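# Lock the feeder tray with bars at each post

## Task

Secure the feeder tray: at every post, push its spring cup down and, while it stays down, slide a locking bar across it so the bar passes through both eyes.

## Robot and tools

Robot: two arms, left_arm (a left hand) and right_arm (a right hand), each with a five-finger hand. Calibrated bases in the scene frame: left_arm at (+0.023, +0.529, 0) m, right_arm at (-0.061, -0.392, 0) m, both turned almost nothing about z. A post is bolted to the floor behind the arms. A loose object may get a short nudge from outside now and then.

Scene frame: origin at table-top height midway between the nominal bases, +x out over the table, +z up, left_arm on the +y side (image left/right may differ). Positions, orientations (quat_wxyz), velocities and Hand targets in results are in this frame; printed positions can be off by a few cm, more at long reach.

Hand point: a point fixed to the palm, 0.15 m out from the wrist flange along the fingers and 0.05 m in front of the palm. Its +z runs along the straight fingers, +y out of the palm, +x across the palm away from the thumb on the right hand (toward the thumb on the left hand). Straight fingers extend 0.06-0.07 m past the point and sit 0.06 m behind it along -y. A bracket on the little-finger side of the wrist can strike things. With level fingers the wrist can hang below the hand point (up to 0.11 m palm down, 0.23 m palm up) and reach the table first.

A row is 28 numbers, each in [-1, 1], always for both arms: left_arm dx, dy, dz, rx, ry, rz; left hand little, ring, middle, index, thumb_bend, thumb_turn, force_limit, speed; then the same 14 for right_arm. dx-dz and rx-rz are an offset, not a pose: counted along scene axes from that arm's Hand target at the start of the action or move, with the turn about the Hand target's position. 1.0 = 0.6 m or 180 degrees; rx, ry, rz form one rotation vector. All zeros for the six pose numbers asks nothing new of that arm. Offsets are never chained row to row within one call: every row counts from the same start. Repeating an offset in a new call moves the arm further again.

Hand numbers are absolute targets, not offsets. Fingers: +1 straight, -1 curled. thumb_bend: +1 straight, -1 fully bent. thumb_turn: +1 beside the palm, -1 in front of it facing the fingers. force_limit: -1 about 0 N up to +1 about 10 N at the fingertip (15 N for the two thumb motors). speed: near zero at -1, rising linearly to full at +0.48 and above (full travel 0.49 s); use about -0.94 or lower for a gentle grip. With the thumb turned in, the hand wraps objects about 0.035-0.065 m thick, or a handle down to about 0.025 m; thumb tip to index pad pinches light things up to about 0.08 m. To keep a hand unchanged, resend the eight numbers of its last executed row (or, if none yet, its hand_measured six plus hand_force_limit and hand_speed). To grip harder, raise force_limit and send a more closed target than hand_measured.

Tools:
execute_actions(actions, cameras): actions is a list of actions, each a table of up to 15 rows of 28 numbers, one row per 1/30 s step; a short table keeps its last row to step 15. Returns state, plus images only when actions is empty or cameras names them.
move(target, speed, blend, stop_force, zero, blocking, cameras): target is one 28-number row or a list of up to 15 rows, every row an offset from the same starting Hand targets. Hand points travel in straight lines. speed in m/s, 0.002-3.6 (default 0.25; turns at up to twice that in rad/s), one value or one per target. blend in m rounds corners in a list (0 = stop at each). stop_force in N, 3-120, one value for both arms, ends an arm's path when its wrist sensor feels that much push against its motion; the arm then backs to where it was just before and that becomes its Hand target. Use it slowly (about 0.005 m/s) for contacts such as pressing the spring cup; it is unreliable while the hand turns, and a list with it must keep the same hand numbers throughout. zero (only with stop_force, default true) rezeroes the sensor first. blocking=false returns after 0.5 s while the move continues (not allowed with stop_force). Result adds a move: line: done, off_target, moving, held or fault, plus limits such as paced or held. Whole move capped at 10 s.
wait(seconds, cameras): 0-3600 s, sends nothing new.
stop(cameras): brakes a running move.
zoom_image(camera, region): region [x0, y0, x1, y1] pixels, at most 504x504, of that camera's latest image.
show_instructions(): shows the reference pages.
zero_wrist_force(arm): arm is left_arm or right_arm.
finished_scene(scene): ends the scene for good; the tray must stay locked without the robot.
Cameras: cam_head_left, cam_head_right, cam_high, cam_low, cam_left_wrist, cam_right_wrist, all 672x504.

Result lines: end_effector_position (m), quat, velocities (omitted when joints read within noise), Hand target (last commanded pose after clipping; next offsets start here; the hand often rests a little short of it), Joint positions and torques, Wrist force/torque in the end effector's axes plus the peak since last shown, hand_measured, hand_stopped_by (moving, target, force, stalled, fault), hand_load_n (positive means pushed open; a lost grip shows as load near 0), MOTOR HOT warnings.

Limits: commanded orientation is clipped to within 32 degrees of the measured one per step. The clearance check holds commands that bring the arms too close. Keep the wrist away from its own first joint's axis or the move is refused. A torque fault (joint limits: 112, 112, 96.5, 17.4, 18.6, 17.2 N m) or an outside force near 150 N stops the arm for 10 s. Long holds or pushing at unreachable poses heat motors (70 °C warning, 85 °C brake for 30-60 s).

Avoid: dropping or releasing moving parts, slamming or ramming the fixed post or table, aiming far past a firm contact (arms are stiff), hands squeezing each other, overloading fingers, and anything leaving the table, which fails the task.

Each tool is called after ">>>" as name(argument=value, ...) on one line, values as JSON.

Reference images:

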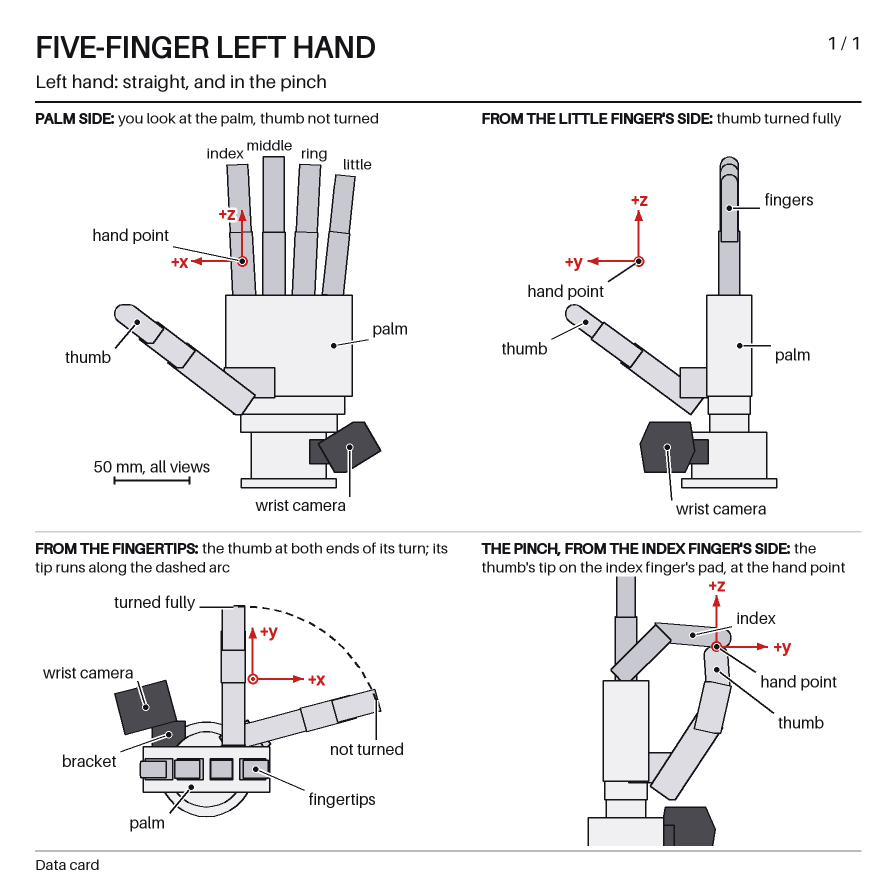

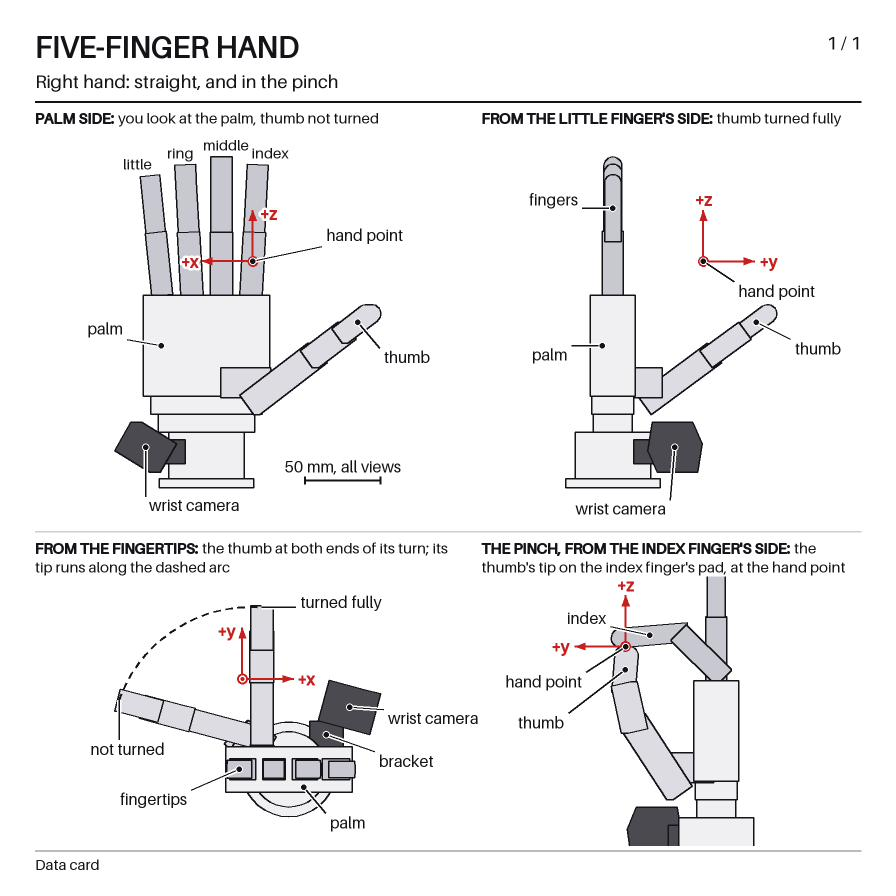

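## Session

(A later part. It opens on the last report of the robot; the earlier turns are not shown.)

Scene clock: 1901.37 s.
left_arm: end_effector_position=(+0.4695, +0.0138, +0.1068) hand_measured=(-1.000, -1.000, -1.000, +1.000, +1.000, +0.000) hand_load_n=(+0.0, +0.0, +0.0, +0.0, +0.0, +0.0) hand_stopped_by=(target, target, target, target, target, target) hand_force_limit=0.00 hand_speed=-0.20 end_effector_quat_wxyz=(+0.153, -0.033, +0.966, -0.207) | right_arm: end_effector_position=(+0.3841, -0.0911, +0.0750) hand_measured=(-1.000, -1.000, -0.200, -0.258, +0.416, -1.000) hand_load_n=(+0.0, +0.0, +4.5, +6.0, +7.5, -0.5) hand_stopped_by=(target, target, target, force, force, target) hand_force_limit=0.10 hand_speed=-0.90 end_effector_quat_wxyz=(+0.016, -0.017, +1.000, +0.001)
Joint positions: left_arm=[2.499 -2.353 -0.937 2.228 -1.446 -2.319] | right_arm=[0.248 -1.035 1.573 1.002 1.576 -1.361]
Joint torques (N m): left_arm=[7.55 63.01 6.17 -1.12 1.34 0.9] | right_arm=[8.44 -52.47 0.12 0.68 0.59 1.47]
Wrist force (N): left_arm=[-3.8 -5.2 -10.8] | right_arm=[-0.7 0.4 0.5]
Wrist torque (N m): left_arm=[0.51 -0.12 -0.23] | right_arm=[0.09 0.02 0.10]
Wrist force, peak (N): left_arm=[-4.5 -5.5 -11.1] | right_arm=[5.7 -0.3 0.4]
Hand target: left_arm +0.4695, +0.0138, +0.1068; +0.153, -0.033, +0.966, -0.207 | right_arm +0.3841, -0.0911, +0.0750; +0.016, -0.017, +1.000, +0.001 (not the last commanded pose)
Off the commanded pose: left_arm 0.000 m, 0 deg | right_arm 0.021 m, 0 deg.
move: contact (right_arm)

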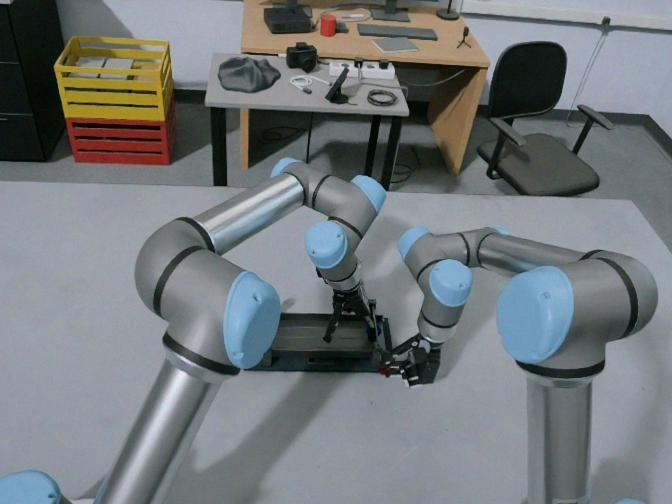

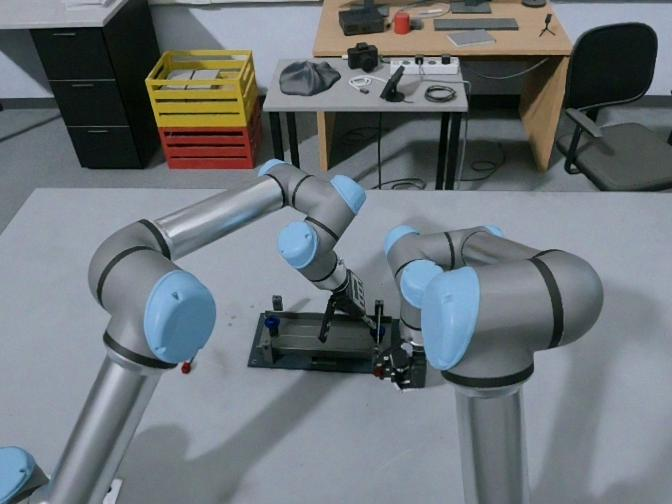

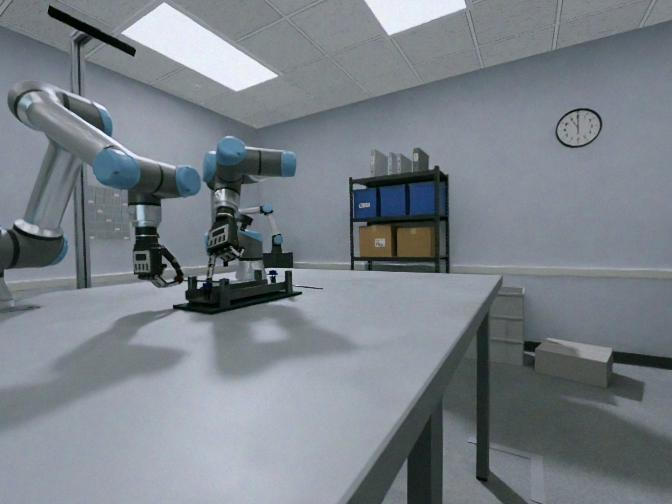

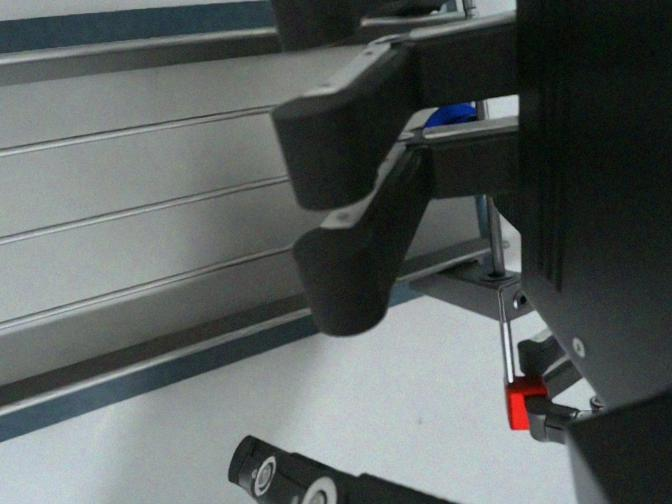

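>>> move(target=[[0,0,0.0,0,0,0, -1,-1,-1,1,1,0, 0,-0.2, -0.005,0,0,0,0,0, -1,-1,-0.2,-0.5,0.0,-1,0.1,-0.9],[0,0,0.0,0,0,0, -1,-1,-1,1,1,0, 0,-0.2, -0.005,0.002,-0.002,0,0,0.0, -1,-1,-0.2,-0.5,0.0,-1,0.1,-0.9]], speed=0.015)

>>> move(target=[0,0,0.0,0,0,0, -1,-1,-1,1,1,0, 0,-0.2, 0.0417,0,0,0,0,0, -1,-1,-0.2,-0.5,0.0,-1,0.1,-0.9], speed=0.015, stop_force=4, cameras=["cam_head_left","cam_head_right","cam_low","cam_left_wrist"])

>>> zoom_image(camera="cam_low", region=[205, 270, 235, 295])

>>> zoom_image(camera="cam_head_left", region=[360, 295, 385, 320])

>>> zoom_image(camera="cam_head_right", region=[367, 295, 392, 320])

Scene clock: 1943.50 s.
left_arm: end_effector_position=(+0.4695, +0.0138, +0.1068) hand_measured=(-1.000, -1.000, -1.000, +1.000, +1.000, +0.000) hand_load_n=(+0.0, +0.0, +0.0, +0.0, +0.0, +0.0) hand_stopped_by=(target, target, target, target, target, target) hand_force_limit=0.00 hand_speed=-0.20 end_effector_quat_wxyz=(+0.153, -0.033, +0.966, -0.207) | right_arm: end_effector_position=(+0.3811, -0.0901, +0.0741) hand_measured=(-1.000, -1.000, -0.200, -0.258, +0.416, -1.000) hand_load_n=(+0.0, +0.0, +3.5, +5.5, +7.5, +0.0) hand_stopped_by=(target, target, target, force, force, target) hand_force_limit=0.10 hand_speed=-0.90 end_effector_quat_wxyz=(+0.016, -0.017, +1.000, +0.001) end_effector_velocity=(-0.001, +0.001, -0.003) end_effector_angular_velocity=(+0.000, +0.002, +0.000)
Joint positions: left_arm=[2.499 -2.353 -0.937 2.228 -1.446 -2.319] | right_arm=[0.252 -1.039 1.581 0.997 1.576 -1.357]
Joint velocities: left_arm=[within noise] | right_arm=[0.003 0.005 0 -0.003 0 0.003]
Joint torques (N m): left_arm=[7.91 63.57 9.08 -2.24 1.53 0.82] | right_arm=[8.63 -17.46 -9.8 0.42 1.89 1.48]
Wrist force (N): left_arm=[-3.8 -4.8 -11.7] | right_arm=[0.7 1.4 0.3]
Wrist torque (N m): left_arm=[0.55 -0.13 -0.23] | right_arm=[0.12 -0.12 0.05]
Wrist force, peak (N): left_arm=[-3.8 -4.8 -12.1] | right_arm=[-2.3 1.8 0.6]
Hand target: left_arm +0.4695, +0.0138, +0.1068; +0.153, -0.033, +0.966, -0.207 | right_arm +0.3811, -0.0899, +0.0738; +0.016, -0.017, +1.000, +0.001
Off the commanded pose: left_arm 0.000 m, 0 deg | right_arm 0.000 m, 0 deg.
move: done

Scene clock: 1944.87 s.
left_arm: end_effector_position=(+0.4695, +0.0138, +0.1068) hand_measured=(-1.000, -1.000, -1.000, +1.000, +1.000, +0.000) hand_load_n=(+0.0, +0.0, +0.0, +0.5, +0.0, +0.0) hand_stopped_by=(target, target, target, target, target, target) hand_force_limit=0.00 hand_speed=-0.20 end_effector_quat_wxyz=(+0.153, -0.033, +0.966, -0.207) | right_arm: end_effector_position=(+0.3841, -0.0899, +0.0738) hand_measured=(-1.000, -1.000, -0.200, -0.258, +0.416, -1.000) hand_load_n=(+0.0, +0.0, +4.5, +5.5, +7.5, -0.5) hand_stopped_by=(target, target, target, force, force, target) hand_force_limit=0.10 hand_speed=-0.90 end_effector_quat_wxyz=(+0.016, -0.017, +1.000, +0.001)
Joint positions: left_arm=[2.499 -2.353 -0.937 2.228 -1.446 -2.319] | right_arm=[0.251 -1.033 1.572 1 1.576 -1.358]
Joint torques (N m): left_arm=[8.08 64.14 9.93 -2.82 1.43 0.77] | right_arm=[8.28 -52.6 -0.28 0.46 0.15 1.38]
Wrist force (N): left_arm=[-3.9 -6.5 -10.8] | right_arm=[0.2 0.1 0.3]
Wrist torque (N m): left_arm=[0.38 -0.09 -0.22] | right_arm=[0.11 -0.06 0.12]
Wrist force, peak (N): left_arm=[-3.9 -6.5 -11.1] | right_arm=[5.8 -1.0 0.5]
Hand target: left_arm +0.4695, +0.0138, +0.1068; +0.153, -0.033, +0.966, -0.207 | right_arm +0.3841, -0.0899, +0.0738; +0.016, -0.017, +1.000, +0.001 (not the last commanded pose)
Off the commanded pose: left_arm 0.000 m, 0 deg | right_arm 0.022 m, 0 deg.
move: contact (right_arm)

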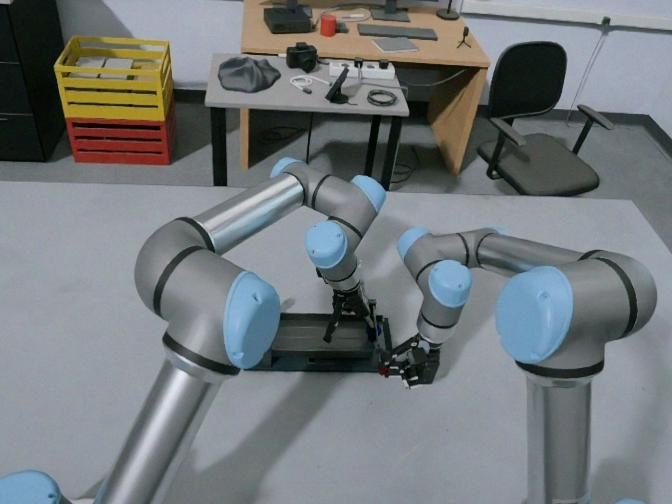

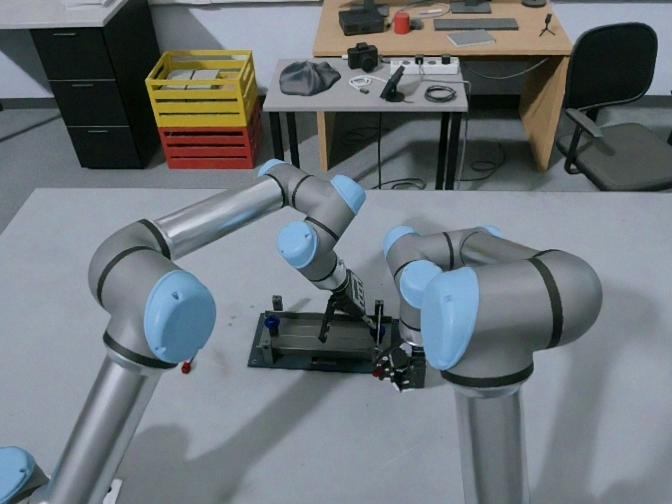

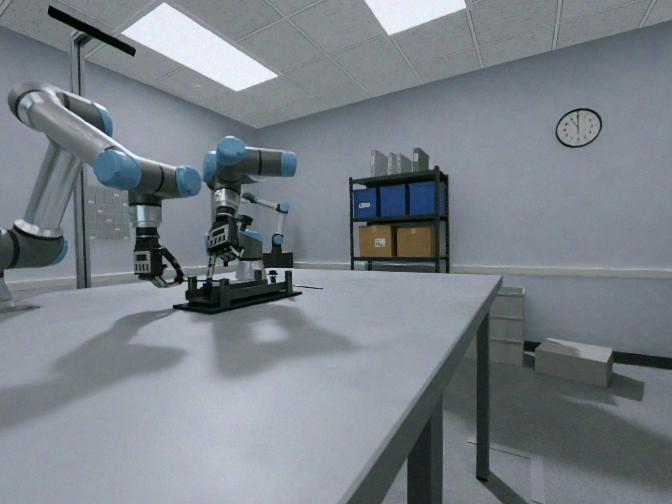

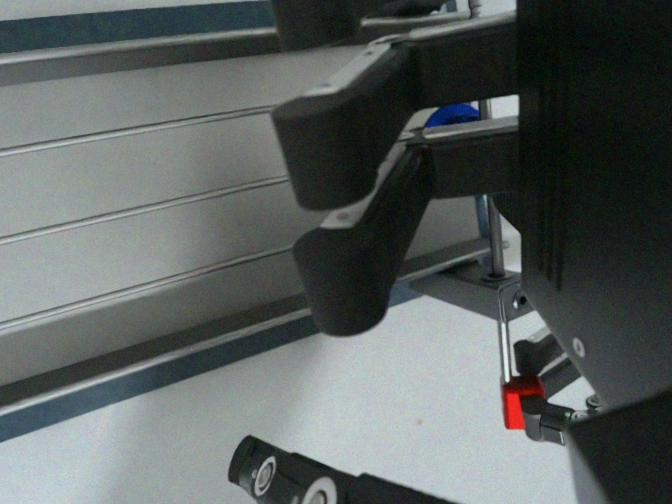

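Scaled by 16.800 from the camera's image (finer frame: 960x720).

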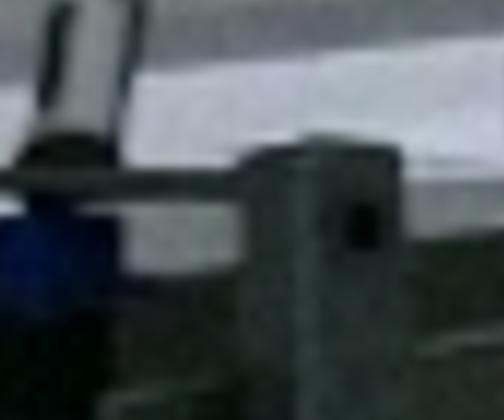

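Scaled by 20.160 from the camera's image (finer frame: 960x720).

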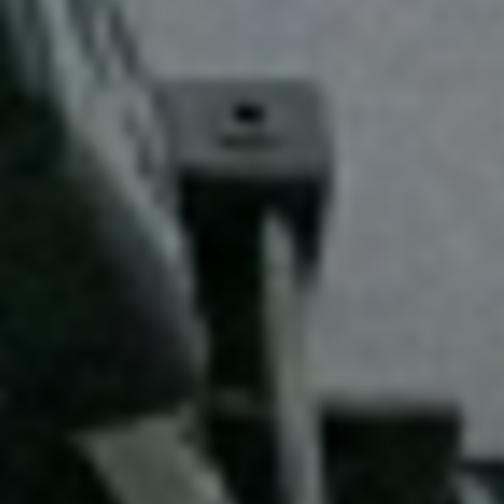

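Scaled by 20.160 from the camera's image (finer frame: 960x720).

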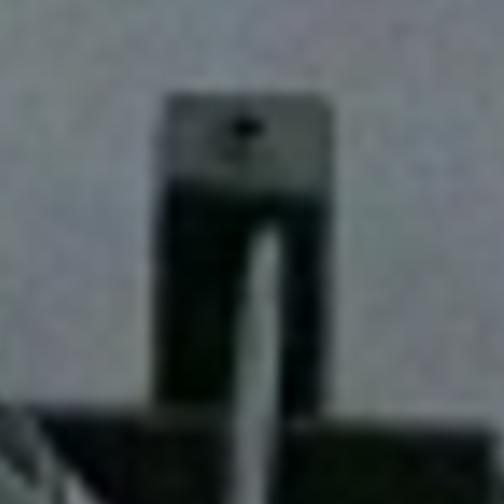

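>>> move(target=[[0,0,0.0,0,0,0, -1,-1,-1,1,1,0, 0,-0.2, -0.005,0,0,0,0,0, -1,-1,-0.2,-0.5,0.0,-1,0.1,-0.9],[0,0,0.0,0,0,0, -1,-1,-1,1,1,0, 0,-0.2, -0.005,-0.0025,0.0027,0,0,0.0, -1,-1,-0.2,-0.5,0.0,-1,0.1,-0.9]], speed=0.015, cameras=["cam_head_left","cam_head_right","cam_low","cam_left_wrist"])

>>> zoom_image(camera="cam_low", region=[205, 270, 235, 295])

>>> zoom_image(camera="cam_low", region=[182, 268, 212, 293])

>>> zoom_image(camera="cam_head_left", region=[360, 295, 385, 320])

>>> zoom_image(camera="cam_head_right", region=[367, 295, 392, 320])

Scene clock: 1968.67 s.
left_arm: end_effector_position=(+0.4695, +0.0138, +0.1068) hand_measured=(-1.000, -1.000, -1.000, +1.000, +1.000, +0.000) hand_load_n=(+0.0, +0.0, +0.0, +0.5, +0.0, +0.0) hand_stopped_by=(target, target, target, target, target, target) hand_force_limit=0.00 hand_speed=-0.20 end_effector_quat_wxyz=(+0.153, -0.033, +0.966, -0.207) | right_arm: end_effector_position=(+0.3811, -0.0912, +0.0753) hand_measured=(-1.000, -1.000, -0.200, -0.258, +0.416, -1.000) hand_load_n=(+0.0, +0.0, +4.5, +6.0, +7.0, -0.5) hand_stopped_by=(target, target, target, force, force, target) hand_force_limit=0.10 hand_speed=-0.90 end_effector_quat_wxyz=(+0.016, -0.017, +1.000, +0.001)
Joint positions: left_arm=[2.499 -2.353 -0.937 2.228 -1.446 -2.319] | right_arm=[0.25 -1.041 1.582 0.999 1.576 -1.36]
Joint torques (N m): left_arm=[7.47 62.96 12.83 -3.97 1.6 0.76] | right_arm=[-10.05 -52.54 -0.63 5.14 -0.71 -1.53]
Wrist force (N): left_arm=[-3.5 -3.5 -10.5] | right_arm=[0.4 1.5 1.3]
Wrist torque (N m): left_arm=[0.53 -0.11 -0.22] | right_arm=[0.12 -0.08 0.03]
Wrist force, peak (N): left_arm=[-4.0 -6.7 -11.0] | right_arm=[0.4 1.5 1.3]
Hand target: left_arm +0.4695, +0.0138, +0.1068; +0.153, -0.033, +0.966, -0.207 | right_arm +0.3811, -0.0914, +0.0754; +0.016, -0.017, +1.000, +0.001
Off the commanded pose: left_arm 0.000 m, 0 deg | right_arm 0.000 m, 0 deg.
move: done

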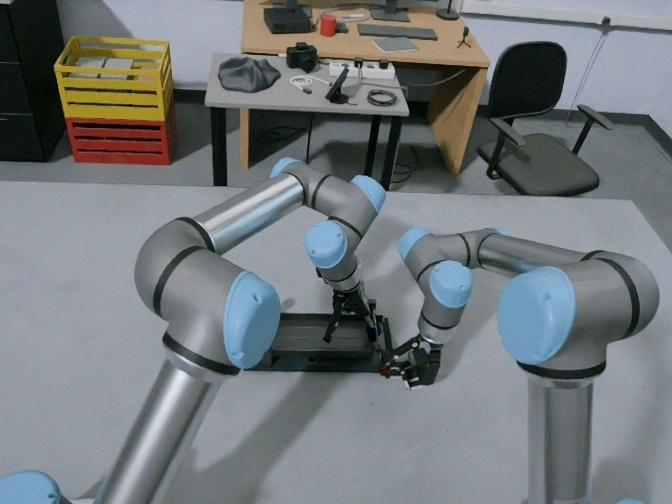

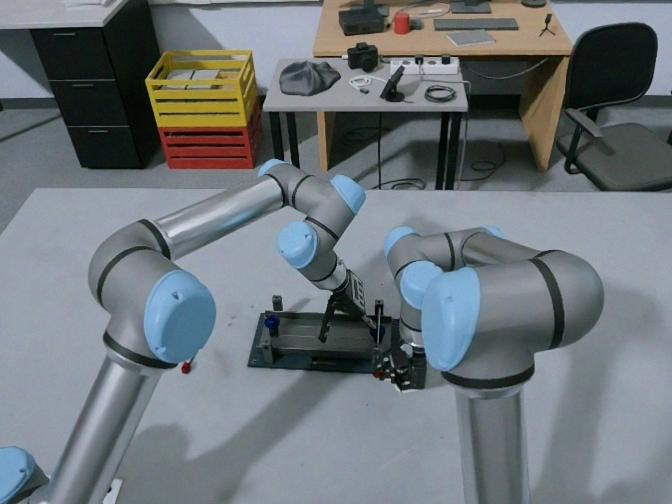

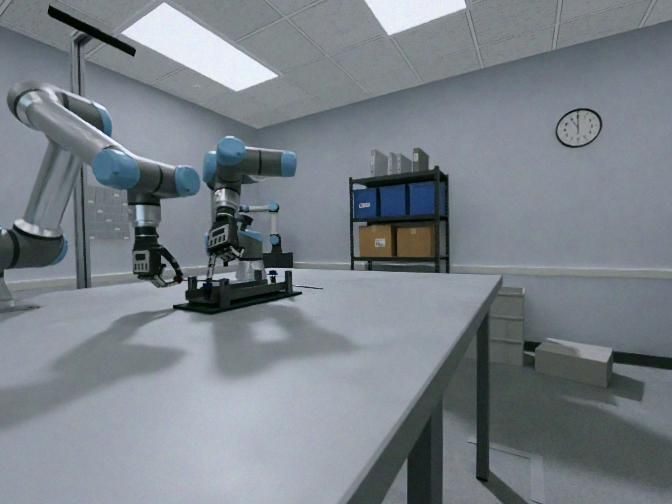

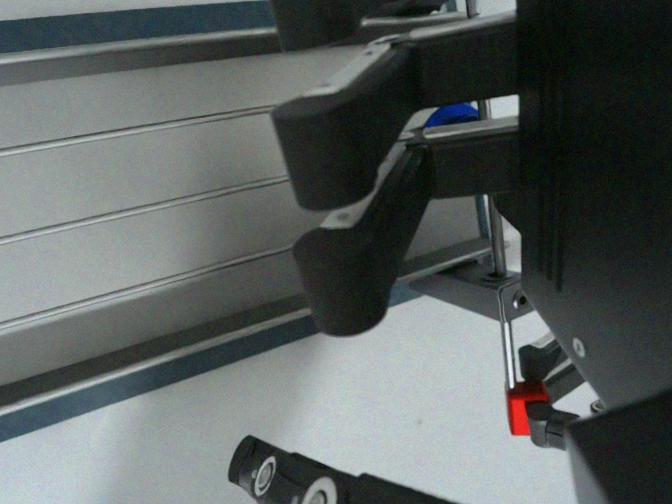

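Scaled by 16.800 from the camera's image (finer frame: 960x720).

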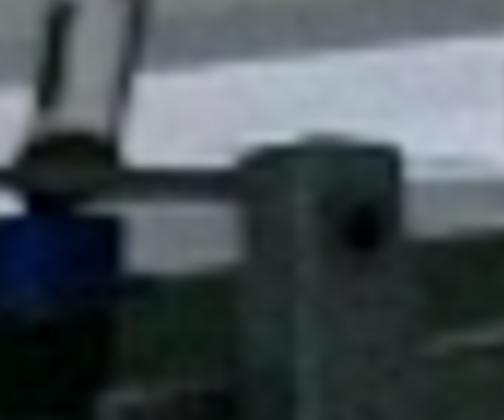

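Scaled by 16.800 from the camera's image (finer frame: 960x720).

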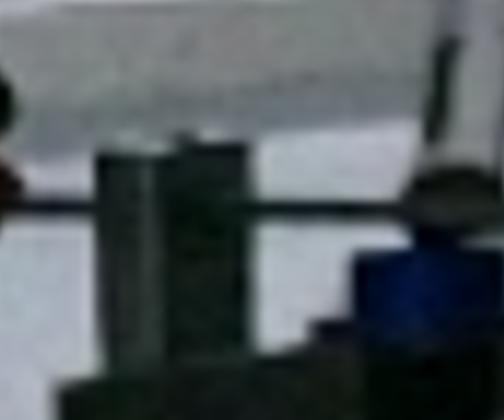

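Scaled by 20.160 from the camera's image (finer frame: 960x720).

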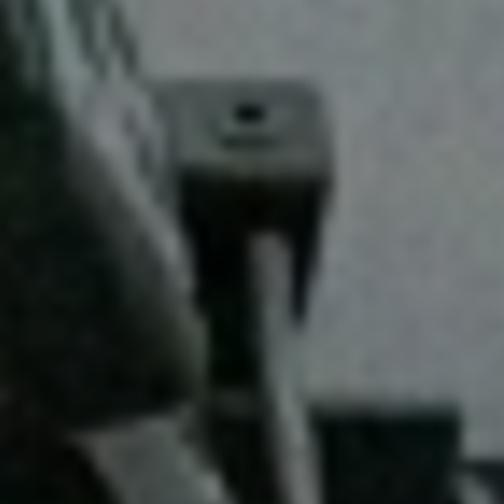

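Scaled by 20.160 from the camera's image (finer frame: 960x720).

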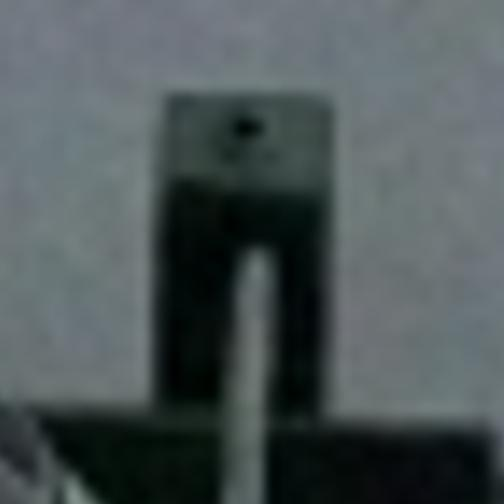

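>>> move(target=[0,0,0.0,0,0,0, -1,-1,-1,1,1,0, 0,-0.2, 0,0,0.0005,0,0.0128,0.0012, -1,-1,-0.2,-0.5,0.0,-1,0.1,-0.9], speed=0.015, cameras=["cam_head_left","cam_head_right","cam_low","cam_left_wrist"])

>>> zoom_image(camera="cam_low", region=[205, 270, 235, 295])

>>> zoom_image(camera="cam_low", region=[182, 268, 212, 293])

>>> zoom_image(camera="cam_head_left", region=[360, 295, 385, 320])

>>> zoom_image(camera="cam_head_right", region=[367, 295, 392, 320])

Scene clock: 1990.93 s.
left_arm: end_effector_position=(+0.4695, +0.0138, +0.1068) hand_measured=(-1.000, -1.000, -1.000, +1.000, +1.000, +0.000) hand_load_n=(+0.0, +0.0, +0.0, +0.5, +0.0, +0.0) hand_stopped_by=(target, target, target, target, target, target) hand_force_limit=0.00 hand_speed=-0.20 end_effector_quat_wxyz=(+0.153, -0.033, +0.966, -0.207) | right_arm: end_effector_position=(+0.3811, -0.0914, +0.0757) hand_measured=(-1.000, -1.000, -0.200, -0.258, +0.416, -1.000) hand_load_n=(+0.0, +0.0, +4.5, +5.5, +7.0, -1.5) hand_stopped_by=(target, target, target, force, force, target) hand_force_limit=0.10 hand_speed=-0.90 end_effector_quat_wxyz=(-0.004, -0.019, +1.000, +0.001)
Joint positions: left_arm=[2.499 -2.353 -0.937 2.228 -1.446 -2.319] | right_arm=[0.244 -1.02 1.554 1.045 1.566 -1.369]
Joint torques (N m): left_arm=[7.5 62.32 16.01 -3.27 1.43 0.67] | right_arm=[-10.47 -18.42 -34.13 4.63 -2.04 -1.61]
Wrist force (N): left_arm=[-3.5 -4.5 -11.1] | right_arm=[2.4 1.4 0.1]
Wrist torque (N m): left_arm=[0.49 -0.11 -0.21] | right_arm=[0.16 -0.15 0.18]
Wrist force, peak (N): left_arm=[-3.5 -4.5 -11.1] | right_arm=[2.6 1.4 1.0]
Hand target: left_arm +0.4695, +0.0138, +0.1068; +0.153, -0.033, +0.966, -0.207 | right_arm +0.3811, -0.0914, +0.0757; -0.004, -0.019, +1.000, +0.001
Off the commanded pose: left_arm 0.000 m, 0 deg | right_arm 0.000 m, 0 deg.
move: done

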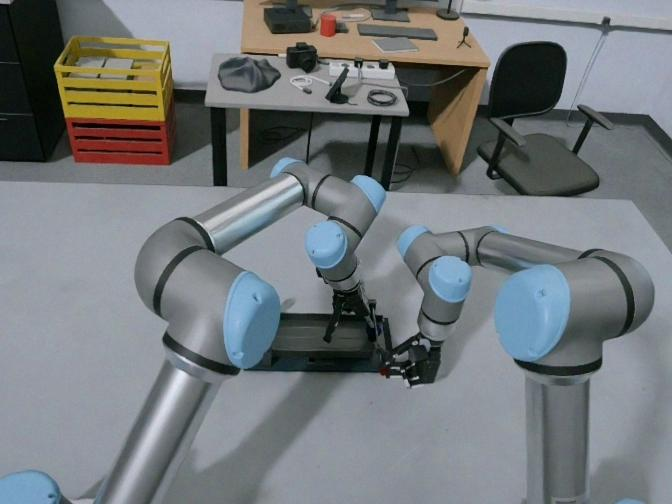

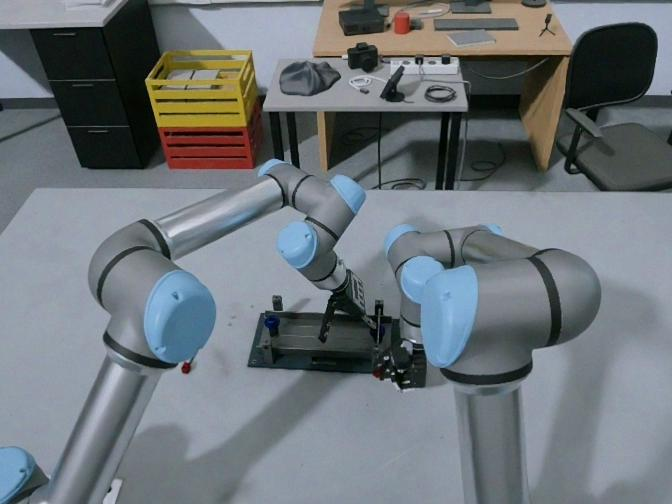

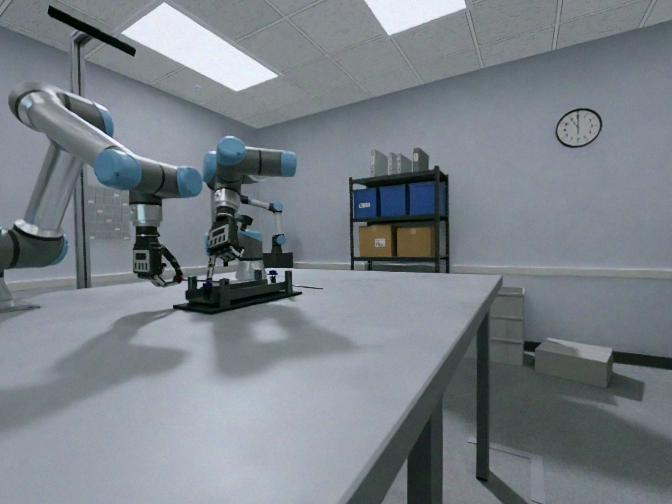

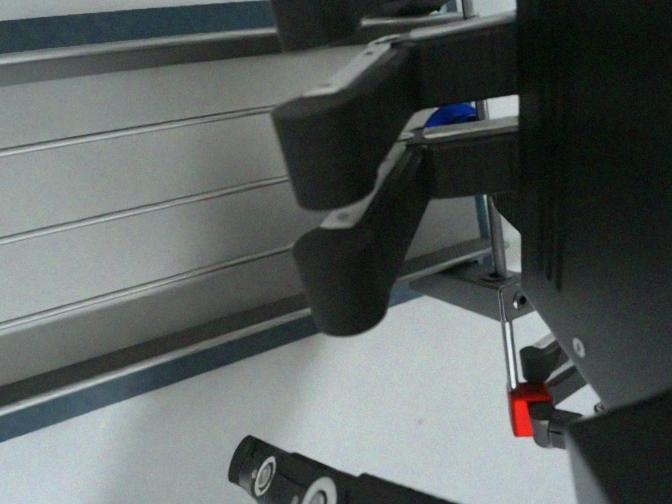

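Scaled by 16.800 from the camera's image (finer frame: 960x720).

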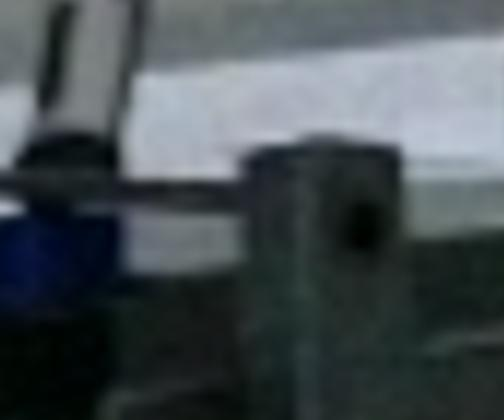

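Scaled by 16.800 from the camera's image (finer frame: 960x720).

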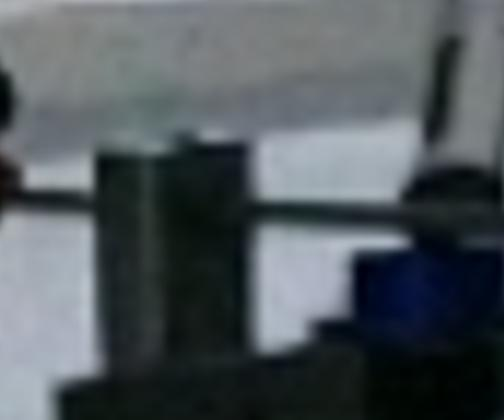

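Scaled by 20.160 from the camera's image (finer frame: 960x720).

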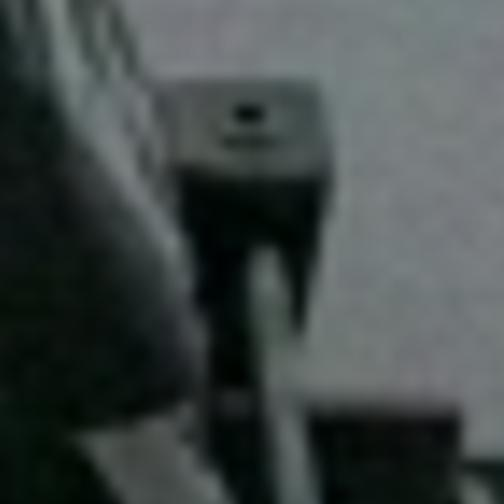

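Scaled by 20.160 from the camera's image (finer frame: 960x720).

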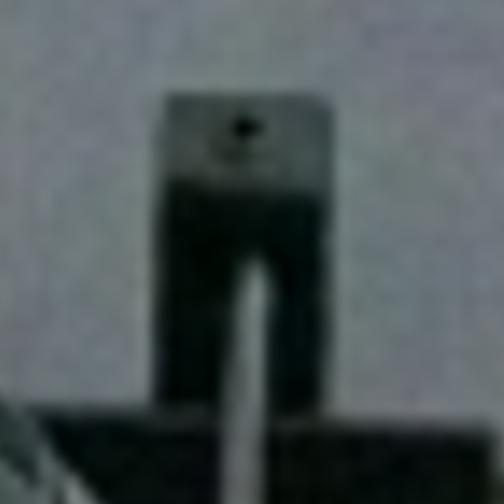

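>>> move(target=[0,0,0.0,0,0,0, -1,-1,-1,1,1,0, 0,-0.2, 0,0,0.0017,0,0.0083,0.0012, -1,-1,-0.2,-0.5,0.0,-1,0.1,-0.9], speed=0.015, cameras=["cam_head_left","cam_head_right","cam_low","cam_left_wrist"])

>>> zoom_image(camera="cam_low", region=[205, 270, 235, 295])

>>> zoom_image(camera="cam_low", region=[182, 268, 212, 293])

>>> zoom_image(camera="cam_head_left", region=[360, 295, 385, 320])

>>> zoom_image(camera="cam_head_right", region=[367, 295, 392, 320])

Scene clock: 2010.17 s.
left_arm: end_effector_position=(+0.4695, +0.0138, +0.1068) hand_measured=(-1.000, -1.000, -1.000, +1.000, +1.000, +0.000) hand_load_n=(+0.5, +0.0, +0.0, +0.5, +0.0, +0.0) hand_stopped_by=(target, target, target, target, target, target) hand_force_limit=0.00 hand_speed=-0.20 end_effector_quat_wxyz=(+0.153, -0.033, +0.966, -0.207) | right_arm: end_effector_position=(+0.3811, -0.0914, +0.0768) hand_measured=(-1.000, -1.000, -0.200, -0.258, +0.416, -1.000) hand_load_n=(+0.0, +0.0, +5.0, +5.0, +7.0, -1.0) hand_stopped_by=(target, target, target, force, force, target) hand_force_limit=0.10 hand_speed=-0.90 end_effector_quat_wxyz=(-0.017, -0.021, +1.000, +0.002)
Joint positions: left_arm=[2.499 -2.353 -0.937 2.228 -1.446 -2.319] | right_arm=[0.24 -1.007 1.534 1.077 1.56 -1.377]
Joint torques (N m): left_arm=[7.76 61.83 19.14 -1.4 1.34 0.69] | right_arm=[-10.36 -18.44 -34.77 4.77 -2.1 -1.55]
Wrist force (N): left_arm=[-4.2 -5.2 -10.1] | right_arm=[1.4 1.9 1.0]
Wrist torque (N m): left_arm=[0.38 -0.05 -0.24] | right_arm=[0.17 -0.08 0.15]
Wrist force, peak (N): left_arm=[-3.9 -5.4 -11.0] | right_arm=[2.5 1.6 0.7]
Hand target: left_arm +0.4695, +0.0138, +0.1068; +0.153, -0.033, +0.966, -0.207 | right_arm +0.3811, -0.0914, +0.0768; -0.017, -0.021, +1.000, +0.002
Off the commanded pose: left_arm 0.000 m, 0 deg | right_arm 0.000 m, 0 deg.
move: done

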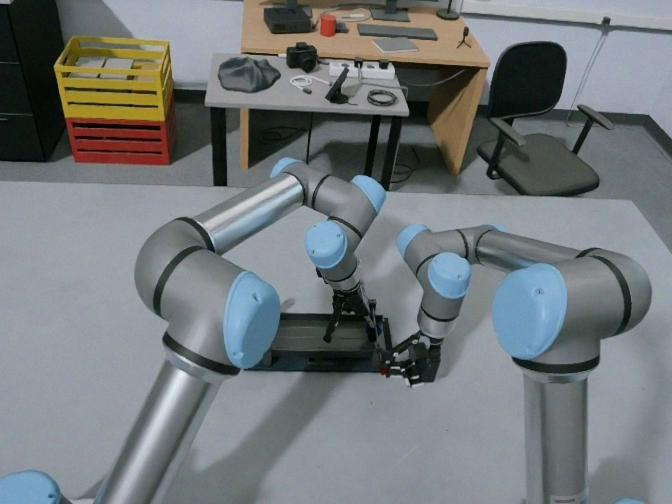

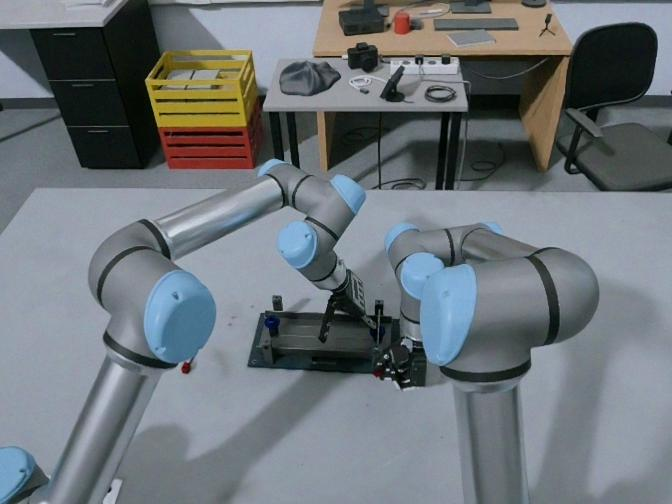

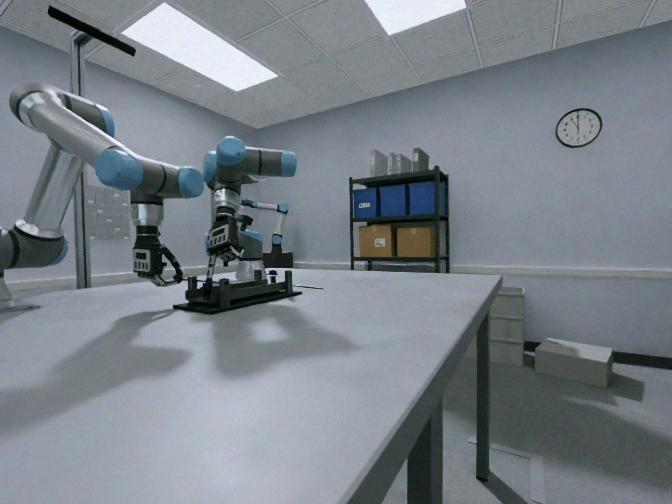

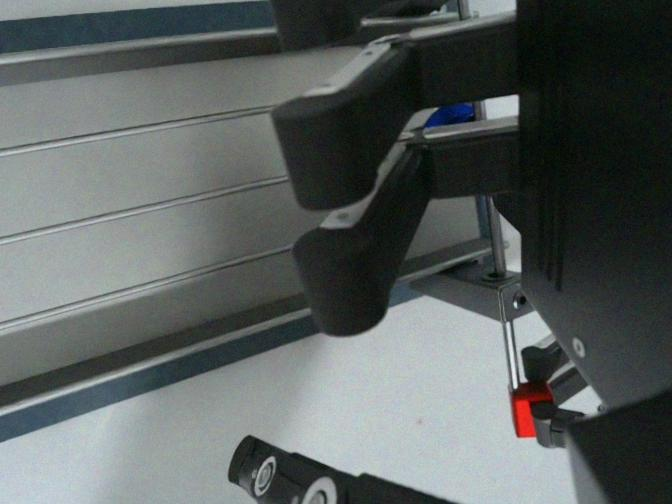

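Scaled by 16.800 from the camera's image (finer frame: 960x720).

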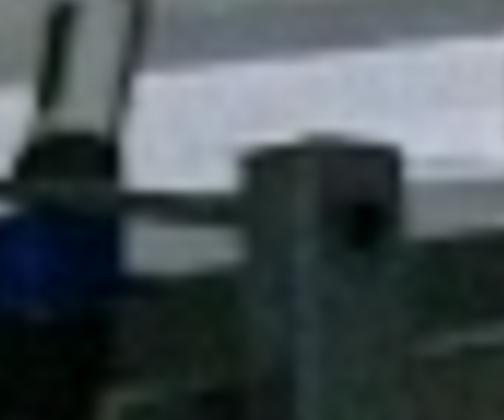

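Scaled by 16.800 from the camera's image (finer frame: 960x720).

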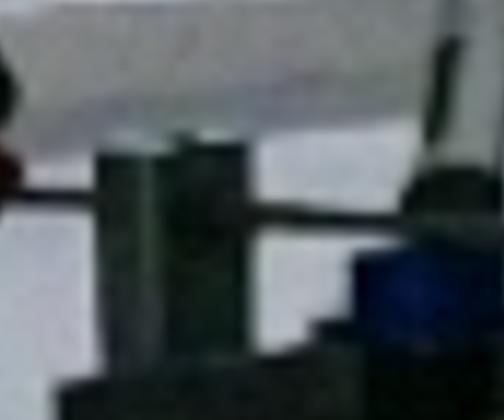

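Scaled by 20.160 from the camera's image (finer frame: 960x720).

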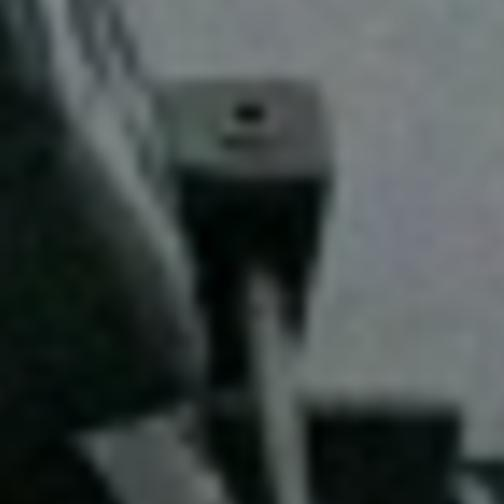

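Scaled by 20.160 from the camera's image (finer frame: 960x720).

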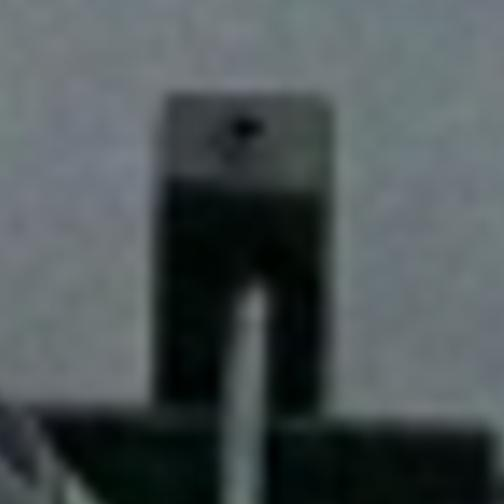

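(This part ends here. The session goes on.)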